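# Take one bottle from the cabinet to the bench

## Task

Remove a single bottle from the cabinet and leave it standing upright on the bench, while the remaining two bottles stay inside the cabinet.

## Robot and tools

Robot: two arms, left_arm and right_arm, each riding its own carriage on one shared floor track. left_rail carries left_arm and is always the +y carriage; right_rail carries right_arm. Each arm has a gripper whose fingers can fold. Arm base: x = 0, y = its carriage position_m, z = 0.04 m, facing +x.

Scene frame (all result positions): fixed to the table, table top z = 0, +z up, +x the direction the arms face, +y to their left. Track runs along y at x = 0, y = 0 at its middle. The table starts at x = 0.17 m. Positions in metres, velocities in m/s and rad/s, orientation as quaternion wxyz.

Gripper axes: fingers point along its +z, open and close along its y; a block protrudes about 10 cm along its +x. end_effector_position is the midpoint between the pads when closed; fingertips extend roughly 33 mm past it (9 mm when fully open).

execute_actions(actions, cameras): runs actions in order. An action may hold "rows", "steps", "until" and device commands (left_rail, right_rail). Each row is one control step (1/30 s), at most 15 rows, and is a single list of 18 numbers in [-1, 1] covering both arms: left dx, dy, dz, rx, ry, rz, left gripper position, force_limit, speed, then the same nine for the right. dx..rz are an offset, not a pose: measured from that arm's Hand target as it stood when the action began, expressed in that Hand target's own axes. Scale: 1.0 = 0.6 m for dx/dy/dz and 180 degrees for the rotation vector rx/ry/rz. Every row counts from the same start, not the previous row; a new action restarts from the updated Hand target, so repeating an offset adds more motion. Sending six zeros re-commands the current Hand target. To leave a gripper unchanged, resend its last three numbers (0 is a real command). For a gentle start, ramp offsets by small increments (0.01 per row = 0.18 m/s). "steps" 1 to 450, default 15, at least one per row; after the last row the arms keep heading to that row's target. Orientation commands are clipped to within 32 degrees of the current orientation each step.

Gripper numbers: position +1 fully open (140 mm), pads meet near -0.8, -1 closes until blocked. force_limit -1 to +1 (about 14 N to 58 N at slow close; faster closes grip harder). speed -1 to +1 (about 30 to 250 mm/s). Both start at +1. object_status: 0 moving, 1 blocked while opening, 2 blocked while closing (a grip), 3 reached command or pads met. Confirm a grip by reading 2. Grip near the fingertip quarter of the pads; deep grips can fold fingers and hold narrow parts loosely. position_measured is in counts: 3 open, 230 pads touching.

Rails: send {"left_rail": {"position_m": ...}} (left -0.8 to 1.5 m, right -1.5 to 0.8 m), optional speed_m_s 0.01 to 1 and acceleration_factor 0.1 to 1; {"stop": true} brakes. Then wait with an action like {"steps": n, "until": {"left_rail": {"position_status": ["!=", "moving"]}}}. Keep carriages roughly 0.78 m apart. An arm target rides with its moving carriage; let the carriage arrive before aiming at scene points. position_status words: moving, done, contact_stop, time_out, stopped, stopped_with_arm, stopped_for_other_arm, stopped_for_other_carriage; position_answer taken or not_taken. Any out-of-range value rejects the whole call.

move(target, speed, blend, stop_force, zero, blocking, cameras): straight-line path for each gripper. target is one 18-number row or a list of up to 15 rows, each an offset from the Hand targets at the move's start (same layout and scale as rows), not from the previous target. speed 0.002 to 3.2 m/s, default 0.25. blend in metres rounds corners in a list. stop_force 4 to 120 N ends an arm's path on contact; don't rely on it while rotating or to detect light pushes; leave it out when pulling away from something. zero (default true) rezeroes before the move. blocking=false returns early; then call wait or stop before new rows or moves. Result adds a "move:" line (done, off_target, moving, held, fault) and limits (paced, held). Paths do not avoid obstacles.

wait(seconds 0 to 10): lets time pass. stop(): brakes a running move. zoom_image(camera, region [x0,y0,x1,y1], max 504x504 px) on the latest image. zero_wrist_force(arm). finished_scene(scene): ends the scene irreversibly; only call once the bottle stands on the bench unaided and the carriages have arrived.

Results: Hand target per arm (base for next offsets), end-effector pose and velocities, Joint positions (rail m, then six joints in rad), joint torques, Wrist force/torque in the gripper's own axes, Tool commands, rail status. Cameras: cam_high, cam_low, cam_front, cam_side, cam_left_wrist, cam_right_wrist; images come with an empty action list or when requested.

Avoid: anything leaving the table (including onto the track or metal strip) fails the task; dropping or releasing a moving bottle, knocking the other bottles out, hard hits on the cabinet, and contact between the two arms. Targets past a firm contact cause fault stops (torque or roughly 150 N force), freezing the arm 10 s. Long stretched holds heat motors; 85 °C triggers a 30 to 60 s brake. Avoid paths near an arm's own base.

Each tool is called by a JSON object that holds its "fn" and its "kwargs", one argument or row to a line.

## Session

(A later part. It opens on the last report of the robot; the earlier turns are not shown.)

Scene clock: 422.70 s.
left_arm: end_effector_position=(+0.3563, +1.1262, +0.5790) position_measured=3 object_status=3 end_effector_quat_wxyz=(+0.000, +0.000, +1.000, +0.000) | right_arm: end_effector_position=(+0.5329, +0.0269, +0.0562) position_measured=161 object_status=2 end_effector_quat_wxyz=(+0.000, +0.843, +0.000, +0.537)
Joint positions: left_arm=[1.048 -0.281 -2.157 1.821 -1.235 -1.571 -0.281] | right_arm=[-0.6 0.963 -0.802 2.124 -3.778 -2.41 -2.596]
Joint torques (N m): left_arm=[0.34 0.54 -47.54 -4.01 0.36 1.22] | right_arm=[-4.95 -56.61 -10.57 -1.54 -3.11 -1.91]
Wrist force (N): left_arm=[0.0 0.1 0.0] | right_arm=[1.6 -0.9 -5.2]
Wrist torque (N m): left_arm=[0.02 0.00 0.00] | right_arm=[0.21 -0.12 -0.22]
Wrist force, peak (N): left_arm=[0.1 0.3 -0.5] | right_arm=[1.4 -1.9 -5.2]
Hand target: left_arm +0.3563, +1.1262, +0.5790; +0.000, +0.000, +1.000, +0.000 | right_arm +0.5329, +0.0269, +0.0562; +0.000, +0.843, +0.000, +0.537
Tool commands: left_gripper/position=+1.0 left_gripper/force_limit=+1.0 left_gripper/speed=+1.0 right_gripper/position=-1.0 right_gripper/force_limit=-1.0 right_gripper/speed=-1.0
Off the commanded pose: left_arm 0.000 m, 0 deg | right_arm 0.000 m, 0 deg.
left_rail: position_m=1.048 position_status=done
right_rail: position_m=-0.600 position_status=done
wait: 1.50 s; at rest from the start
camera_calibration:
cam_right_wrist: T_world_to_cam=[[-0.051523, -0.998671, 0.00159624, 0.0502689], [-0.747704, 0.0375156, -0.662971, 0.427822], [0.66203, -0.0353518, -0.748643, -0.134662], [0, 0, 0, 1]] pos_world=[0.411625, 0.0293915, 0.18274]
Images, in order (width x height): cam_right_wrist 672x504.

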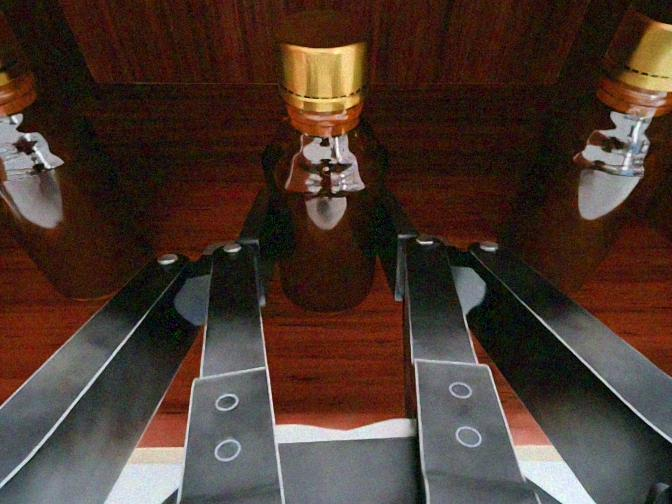

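{"fn": "move", "kwargs": {
  "target": [0,0,0,0,0,0,1,1,1,0.0302,0,-0.0141,0,0,0,-1,-1,-1],
  "speed": 0.04,
  "cameras": ["cam_right_wrist"]
}}

Scene clock: 429.17 s.
left_arm: end_effector_position=(+0.3563, +1.1262, +0.5790) position_measured=3 object_status=3 end_effector_quat_wxyz=(+0.000, +0.000, +1.000, +0.000) | right_arm: end_effector_position=(+0.5329, +0.0269, +0.0761) position_measured=161 object_status=2 end_effector_quat_wxyz=(+0.000, +0.843, +0.000, +0.537)
Joint positions: left_arm=[1.048 -0.281 -2.157 1.821 -1.235 -1.571 -0.281] | right_arm=[-0.6 0.963 -0.839 2.131 -3.748 -2.41 -2.596]
Joint torques (N m): left_arm=[-0.12 -0.42 -47.56 -3.82 0.34 1.17] | right_arm=[1.85 -90.4 -10.83 -3.19 -3.3 1.07]
Wrist force (N): left_arm=[-0.3 0.1 -0.1] | right_arm=[-2.7 -0.8 0.2]
Wrist torque (N m): left_arm=[0.02 0.06 0.01] | right_arm=[0.10 -0.10 -0.25]
Wrist force, peak (N): left_arm=[0.4 0.2 -0.5] | right_arm=[2.3 -1.2 -5.7]
Hand target: left_arm +0.3563, +1.1262, +0.5790; +0.000, +0.000, +1.000, +0.000 | right_arm +0.5329, +0.0269, +0.0762; +0.000, +0.843, +0.000, +0.537
Off the commanded pose: left_arm 0.000 m, 0 deg | right_arm 0.000 m, 0 deg.
left_rail: position_m=1.048 position_status=done
right_rail: position_m=-0.600 position_status=done
move: done
camera_calibration:
cam_right_wrist: T_world_to_cam=[[-0.051589, -0.998667, 0.0016711, 0.0502492], [-0.747702, 0.0375153, -0.662974, 0.440948], [0.662028, -0.0354517, -0.74864, -0.119835], [0, 0, 0, 1]] pos_world=[0.411625, 0.0293915, 0.20254]
Images, in order (width x height): cam_right_wrist 672x504.

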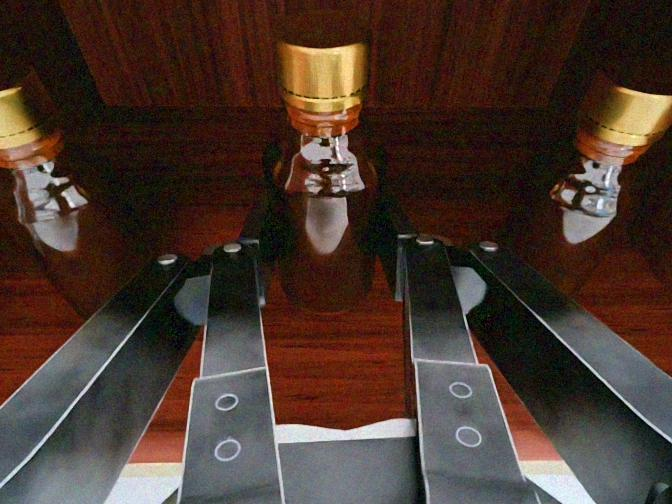

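{"fn": "move", "kwargs": {
  "target": [0,0,0,0,0,0,1,1,1,-0.1194,0,-0.2565,0,0,0,-1,-1,-1],
  "speed": 0.12,
  "cameras": ["cam_right_wrist", "cam_side"]
}}

Scene clock: 439.90 s.
left_arm: end_effector_position=(+0.3563, +1.1262, +0.5790) position_measured=3 object_status=3 end_effector_quat_wxyz=(+0.000, +0.000, +1.000, +0.000) | right_arm: end_effector_position=(+0.3632, +0.0269, +0.0763) position_measured=161 object_status=2 end_effector_quat_wxyz=(+0.000, +0.843, +0.000, +0.537)
Joint positions: left_arm=[1.048 -0.281 -2.157 1.821 -1.235 -1.571 -0.281] | right_arm=[-0.6 1.204 -0.907 2.244 -3.564 -2.58 -2.309]
Joint torques (N m): left_arm=[-0.05 1.06 -47.44 -3.86 0.29 1.53] | right_arm=[9.4 -84.15 -9.49 -2.45 -5.02 2.07]
Wrist force (N): left_arm=[-0.1 0.2 -0.1] | right_arm=[-2.2 -0.7 0.0]
Wrist torque (N m): left_arm=[0.03 0.03 0.00] | right_arm=[0.14 -0.19 -0.37]
Wrist force, peak (N): left_arm=[0.5 0.0 -0.1] | right_arm=[-3.0 -0.7 0.2]
Hand target: left_arm +0.3563, +1.1262, +0.5790; +0.000, +0.000, +1.000, +0.000 | right_arm +0.3632, +0.0269, +0.0763; +0.000, +0.843, +0.000, +0.537
Off the commanded pose: left_arm 0.000 m, 0 deg | right_arm 0.000 m, 0 deg.
left_rail: position_m=1.048 position_status=done
right_rail: position_m=-0.600 position_status=done
move: done
camera_calibration:
cam_right_wrist: T_world_to_cam=[[-0.0515194, -0.998671, 0.00159278, 0.0414932], [-0.747611, 0.0375102, -0.663077, 0.314261], [0.662136, -0.0353521, -0.74855, -0.00731234], [0, 0, 0, 1]] pos_world=[0.241925, 0.0293915, 0.20284]
Images, in order (width x height): cam_side 504x504, cam_right_wrist 672x504.

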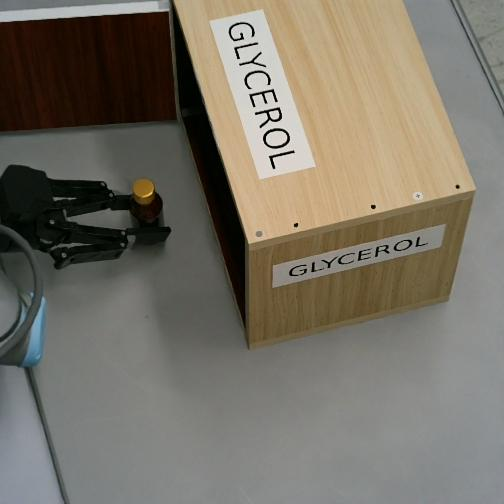

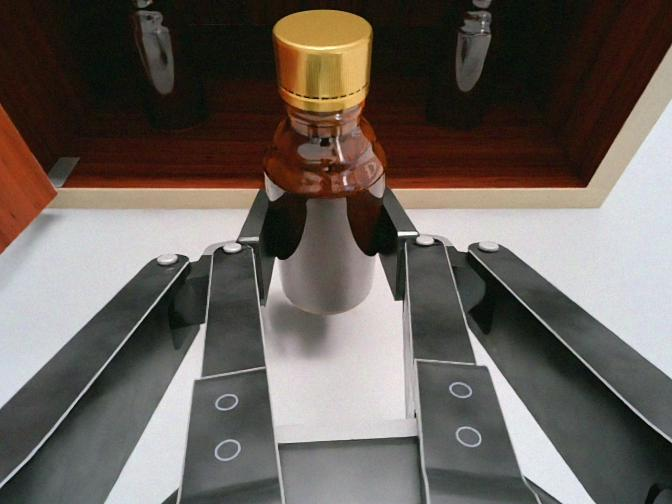

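{"fn": "execute_actions", "kwargs": {
  "actions": [
    {"right_rail": {"position_m": -0.93, "speed_m_s": 0.35, "acceleration_factor": 0.5}, "steps": 150, "until": {"right_rail": {"position_status": ["!=", "moving"]}}}
  ],
  "cameras": ["cam_right_wrist", "cam_side"]
}}

Scene clock: 445.77 s.
left_arm: end_effector_position=(+0.3563, +1.1262, +0.5790) position_measured=3 object_status=3 end_effector_quat_wxyz=(+0.000, +0.000, +1.000, +0.000) | right_arm: end_effector_position=(+0.3632, -0.3031, +0.0763) position_measured=161 object_status=2 end_effector_quat_wxyz=(+0.000, +0.843, +0.000, +0.537)
Joint positions: left_arm=[1.048 -0.281 -2.157 1.821 -1.235 -1.571 -0.281] | right_arm=[-0.93 1.204 -0.907 2.244 -3.563 -2.58 -2.308]
Joint torques (N m): left_arm=[-0.04 1.37 -46.97 -4.07 0.42 1.41] | right_arm=[7.4 -79.1 -18.1 -3.56 -4.05 1.76]
Wrist force (N): left_arm=[0.0 -0.1 0.1] | right_arm=[-2.2 -0.7 0.5]
Wrist torque (N m): left_arm=[-0.03 0.00 0.00] | right_arm=[0.14 -0.22 -0.37]
Wrist force, peak (N): left_arm=[0.4 -0.3 0.2] | right_arm=[-2.7 -1.2 0.1]
Hand target: left_arm +0.3563, +1.1262, +0.5790; +0.000, +0.000, +1.000, +0.000 | right_arm +0.3632, -0.3030, +0.0763; +0.000, +0.843, +0.000, +0.537
Tool commands: left_gripper/position=+1.0 left_gripper/force_limit=+1.0 left_gripper/speed=+1.0 right_gripper/position=-1.0 right_gripper/force_limit=-1.0 right_gripper/speed=-1.0
Off the commanded pose: left_arm 0.000 m, 0 deg | right_arm 0.000 m, 0 deg.
left_rail: position_m=1.048 position_status=done
right_rail: position_m=-0.930 speed_m_s=0.35 position_status=done
camera_calibration:
cam_right_wrist: T_world_to_cam=[[-0.051523, -0.998671, 0.00159624, -0.287973], [-0.747704, 0.0375156, -0.662971, 0.326564], [0.66203, -0.0353518, -0.748643, -0.0188641], [0, 0, 0, 1]] pos_world=[0.241825, -0.300509, 0.20284]
Images, in order (width x height): cam_side 504x504, cam_right_wrist 672x504.

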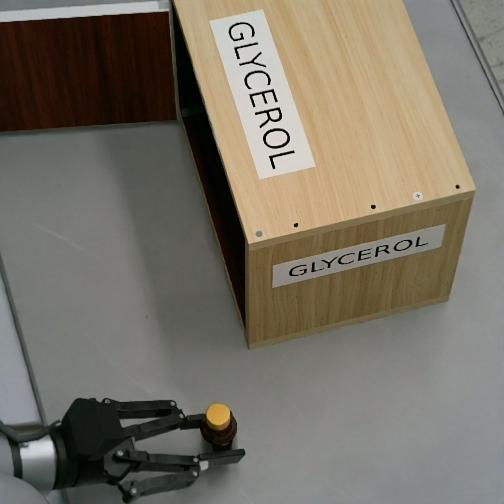

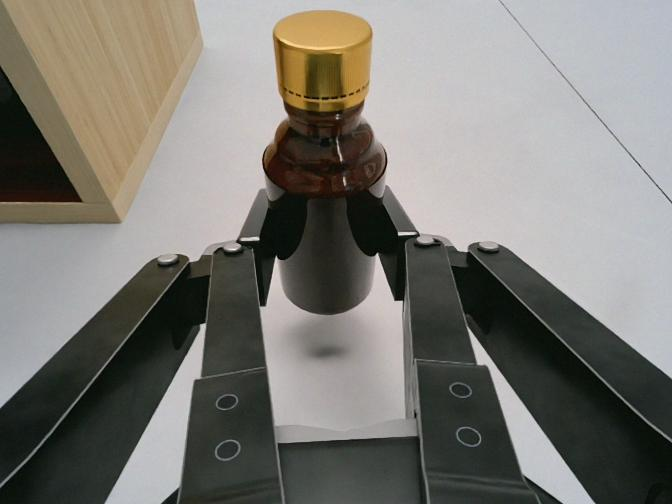

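{"fn": "move", "kwargs": {
  "target": [0,0,0,0,0,0,1,1,1,-0.0392,0,0.0183,0,0,0,-1,-1,-1],
  "speed": 0.06,
  "cameras": []
}}

{"fn": "move", "kwargs": {
  "target": [0,0,0,0,0,0,1,1,1,-0.0226,0,0.0106,0,0,0,-1,-1,-1],
  "speed": 0.008,
  "stop_force": 4,
  "cameras": ["cam_right_wrist", "cam_side"]
}}

Scene clock: 451.17 s.
left_arm: end_effector_position=(+0.3563, +1.1262, +0.5790) position_measured=3 object_status=3 end_effector_quat_wxyz=(+0.000, +0.000, +1.000, +0.000) | right_arm: end_effector_position=(+0.3632, -0.3031, +0.0505) position_measured=161 object_status=2 end_effector_quat_wxyz=(+0.000, +0.843, +0.000, +0.537)
Joint positions: left_arm=[1.048 -0.281 -2.157 1.821 -1.235 -1.571 -0.281] | right_arm=[-0.93 1.204 -0.854 2.236 -3.608 -2.58 -2.308]
Joint torques (N m): left_arm=[0.54 0.61 -46.12 -3.74 0.28 1.42] | right_arm=[-0.21 -51.13 -22.06 -6.98 -2 -1.55]
Wrist force (N): left_arm=[0.0 -0.1 -0.2] | right_arm=[-2.5 -0.1 -0.1]
Wrist torque (N m): left_arm=[-0.02 0.00 0.01] | right_arm=[0.27 -0.17 -0.32]
Wrist force, peak (N): left_arm=[0.1 0.3 -0.4] | right_arm=[-3.2 -0.3 0.0]
Hand target: left_arm +0.3563, +1.1262, +0.5790; +0.000, +0.000, +1.000, +0.000 | right_arm +0.3632, -0.3031, +0.0503; +0.000, +0.843, +0.000, +0.537
Off the commanded pose: left_arm 0.000 m, 0 deg | right_arm 0.000 m, 0 deg.
left_rail: position_m=1.048 position_status=done
right_rail: position_m=-0.930 speed_m_s=0.35 position_status=done
move: done
No camera images: "cameras" was empty.

Scene clock: 453.90 s.
left_arm: end_effector_position=(+0.3563, +1.1262, +0.5790) position_measured=3 object_status=3 end_effector_quat_wxyz=(+0.000, +0.000, +1.000, +0.000) | right_arm: end_effector_position=(+0.3632, -0.3031, +0.0383) position_measured=161 object_status=2 end_effector_quat_wxyz=(+0.000, +0.843, +0.000, +0.537)
Joint positions: left_arm=[1.048 -0.281 -2.157 1.821 -1.235 -1.571 -0.281] | right_arm=[-0.93 1.204 -0.829 2.231 -3.628 -2.58 -2.308]
Joint torques (N m): left_arm=[-0.27 0.25 -46.68 -3.74 0.34 1.41] | right_arm=[-4.34 -83.68 -5.9 -2.62 -1.39 -1.79]
Wrist force (N): left_arm=[0.0 0.0 -0.1] | right_arm=[2.0 -0.3 -0.9]
Wrist torque (N m): left_arm=[-0.02 0.00 0.00] | right_arm=[0.30 -0.43 -0.24]
Wrist force, peak (N): left_arm=[-0.3 -0.1 -0.3] | right_arm=[9.3 -0.3 -5.7]
Hand target: left_arm +0.3563, +1.1262, +0.5790; +0.000, +0.000, +1.000, +0.000 | right_arm +0.3632, -0.3031, +0.0383; +0.000, +0.843, +0.000, +0.537 (not the last commanded pose)
Off the commanded pose: left_arm 0.000 m, 0 deg | right_arm 0.003 m, 0 deg.
left_rail: position_m=1.048 position_status=done
right_rail: position_m=-0.930 speed_m_s=0.35 position_status=done
move: contact (right_arm)
camera_calibration:
cam_right_wrist: T_world_to_cam=[[-0.051589, -0.998667, 0.0016711, -0.288003], [-0.747702, 0.0375153, -0.662974, 0.301449], [0.662028, -0.0354517, -0.74864, -0.0474121], [0, 0, 0, 1]] pos_world=[0.241925, -0.300609, 0.16484]
Images, in order (width x height): cam_side 504x504, cam_right_wrist 672x504.

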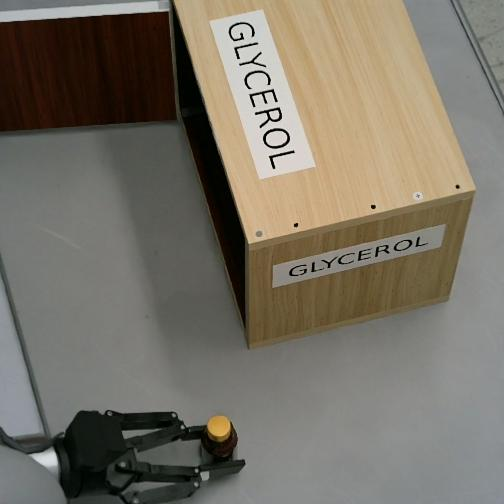

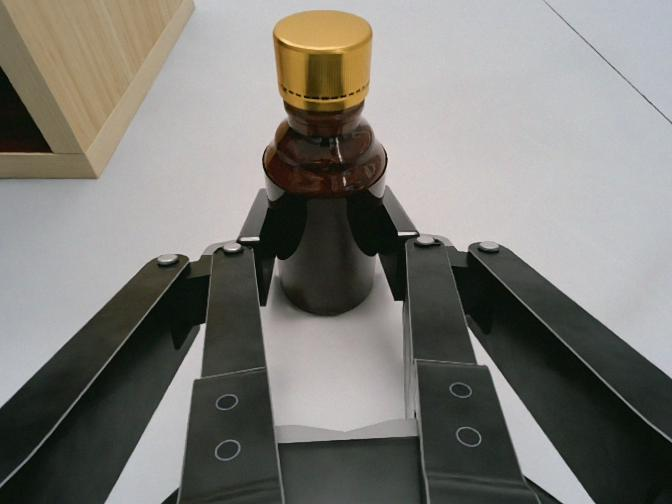

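{"fn": "move", "kwargs": {
  "target": [
    [0,0,0,0,0,0,1,1,1,0,0,0,0,0,0,0.25,-1,-1],
    [0,0,0,0,0,0,1,1,1,0,0,-0.2,0,0,0,0.25,-1,-1]
  ],
  "speed": [0.05, 0.1],
  "cameras": ["cam_right_wrist", "cam_side", "cam_front"]
}}

Scene clock: 462.17 s.
left_arm: end_effector_position=(+0.3563, +1.1262, +0.5790) position_measured=3 object_status=3 end_effector_quat_wxyz=(+0.000, +0.000, +1.000, +0.000) | right_arm: end_effector_position=(+0.2545, -0.3030, +0.0890) position_measured=98 object_status=3 end_effector_quat_wxyz=(+0.000, +0.843, +0.000, +0.537)
Joint positions: left_arm=[1.048 -0.281 -2.157 1.821 -1.235 -1.571 -0.281] | right_arm=[-0.93 1.377 -0.997 2.281 -3.246 -2.667 -2.005]
Joint torques (N m): left_arm=[0.62 0.45 -47.62 -3.8 0.53 1.82] | right_arm=[10.1 -79.44 -26.01 -2.14 -4.4 2.36]
Wrist force (N): left_arm=[0.0 -0.2 -0.1] | right_arm=[0.9 -0.2 -1.2]
Wrist torque (N m): left_arm=[-0.04 0.00 0.01] | right_arm=[0.21 -0.33 -0.38]
Wrist force, peak (N): left_arm=[-0.2 0.4 -0.3] | right_arm=[2.7 0.1 -1.8]
Hand target: left_arm +0.3563, +1.1262, +0.5790; +0.000, +0.000, +1.000, +0.000 | right_arm +0.2544, -0.3030, +0.0890; +0.000, +0.843, +0.000, +0.537
Off the commanded pose: left_arm 0.000 m, 0 deg | right_arm 0.000 m, 0 deg.
left_rail: position_m=1.048 position_status=done
right_rail: position_m=-0.930 speed_m_s=0.35 position_status=done
move: done
camera_calibration:
cam_right_wrist: T_world_to_cam=[[-0.051523, -0.998671, 0.00159624, -0.293589], [-0.747704, 0.0375156, -0.662971, 0.253783], [0.66203, -0.0353518, -0.748643, 0.0625401], [0, 0, 0, 1]] pos_world=[0.133225, -0.300509, 0.21554]
Images, in order (width x height): cam_front 504x504, cam_side 504x504, cam_right_wrist 672x504.

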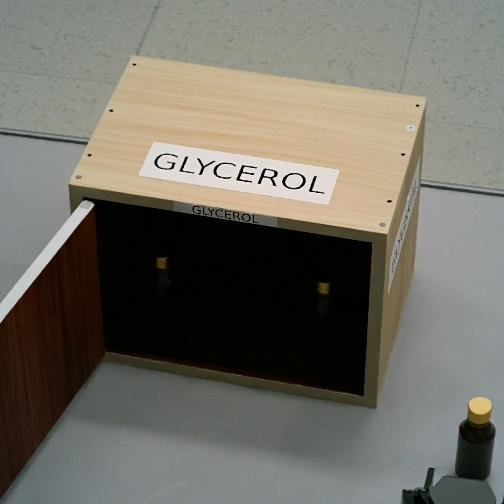

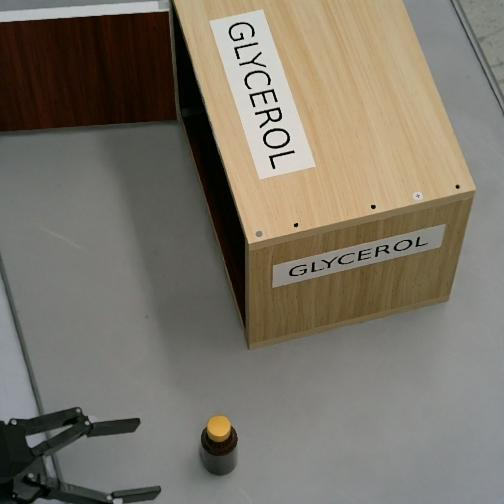

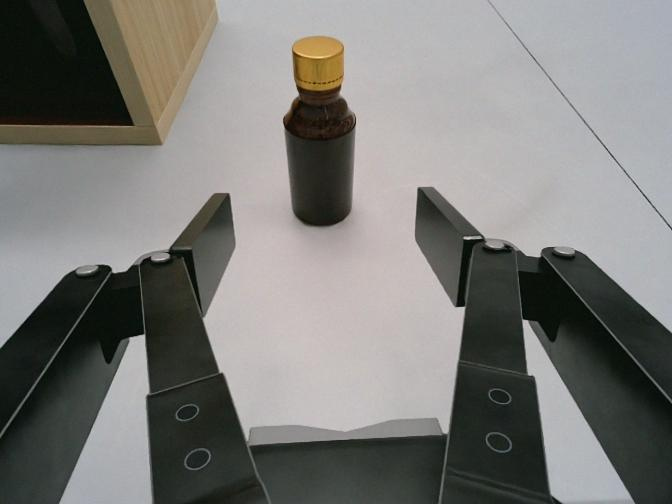

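{"fn": "finished_scene", "kwargs": {
  "scene": 1
}}

The scene is finished: the task was done.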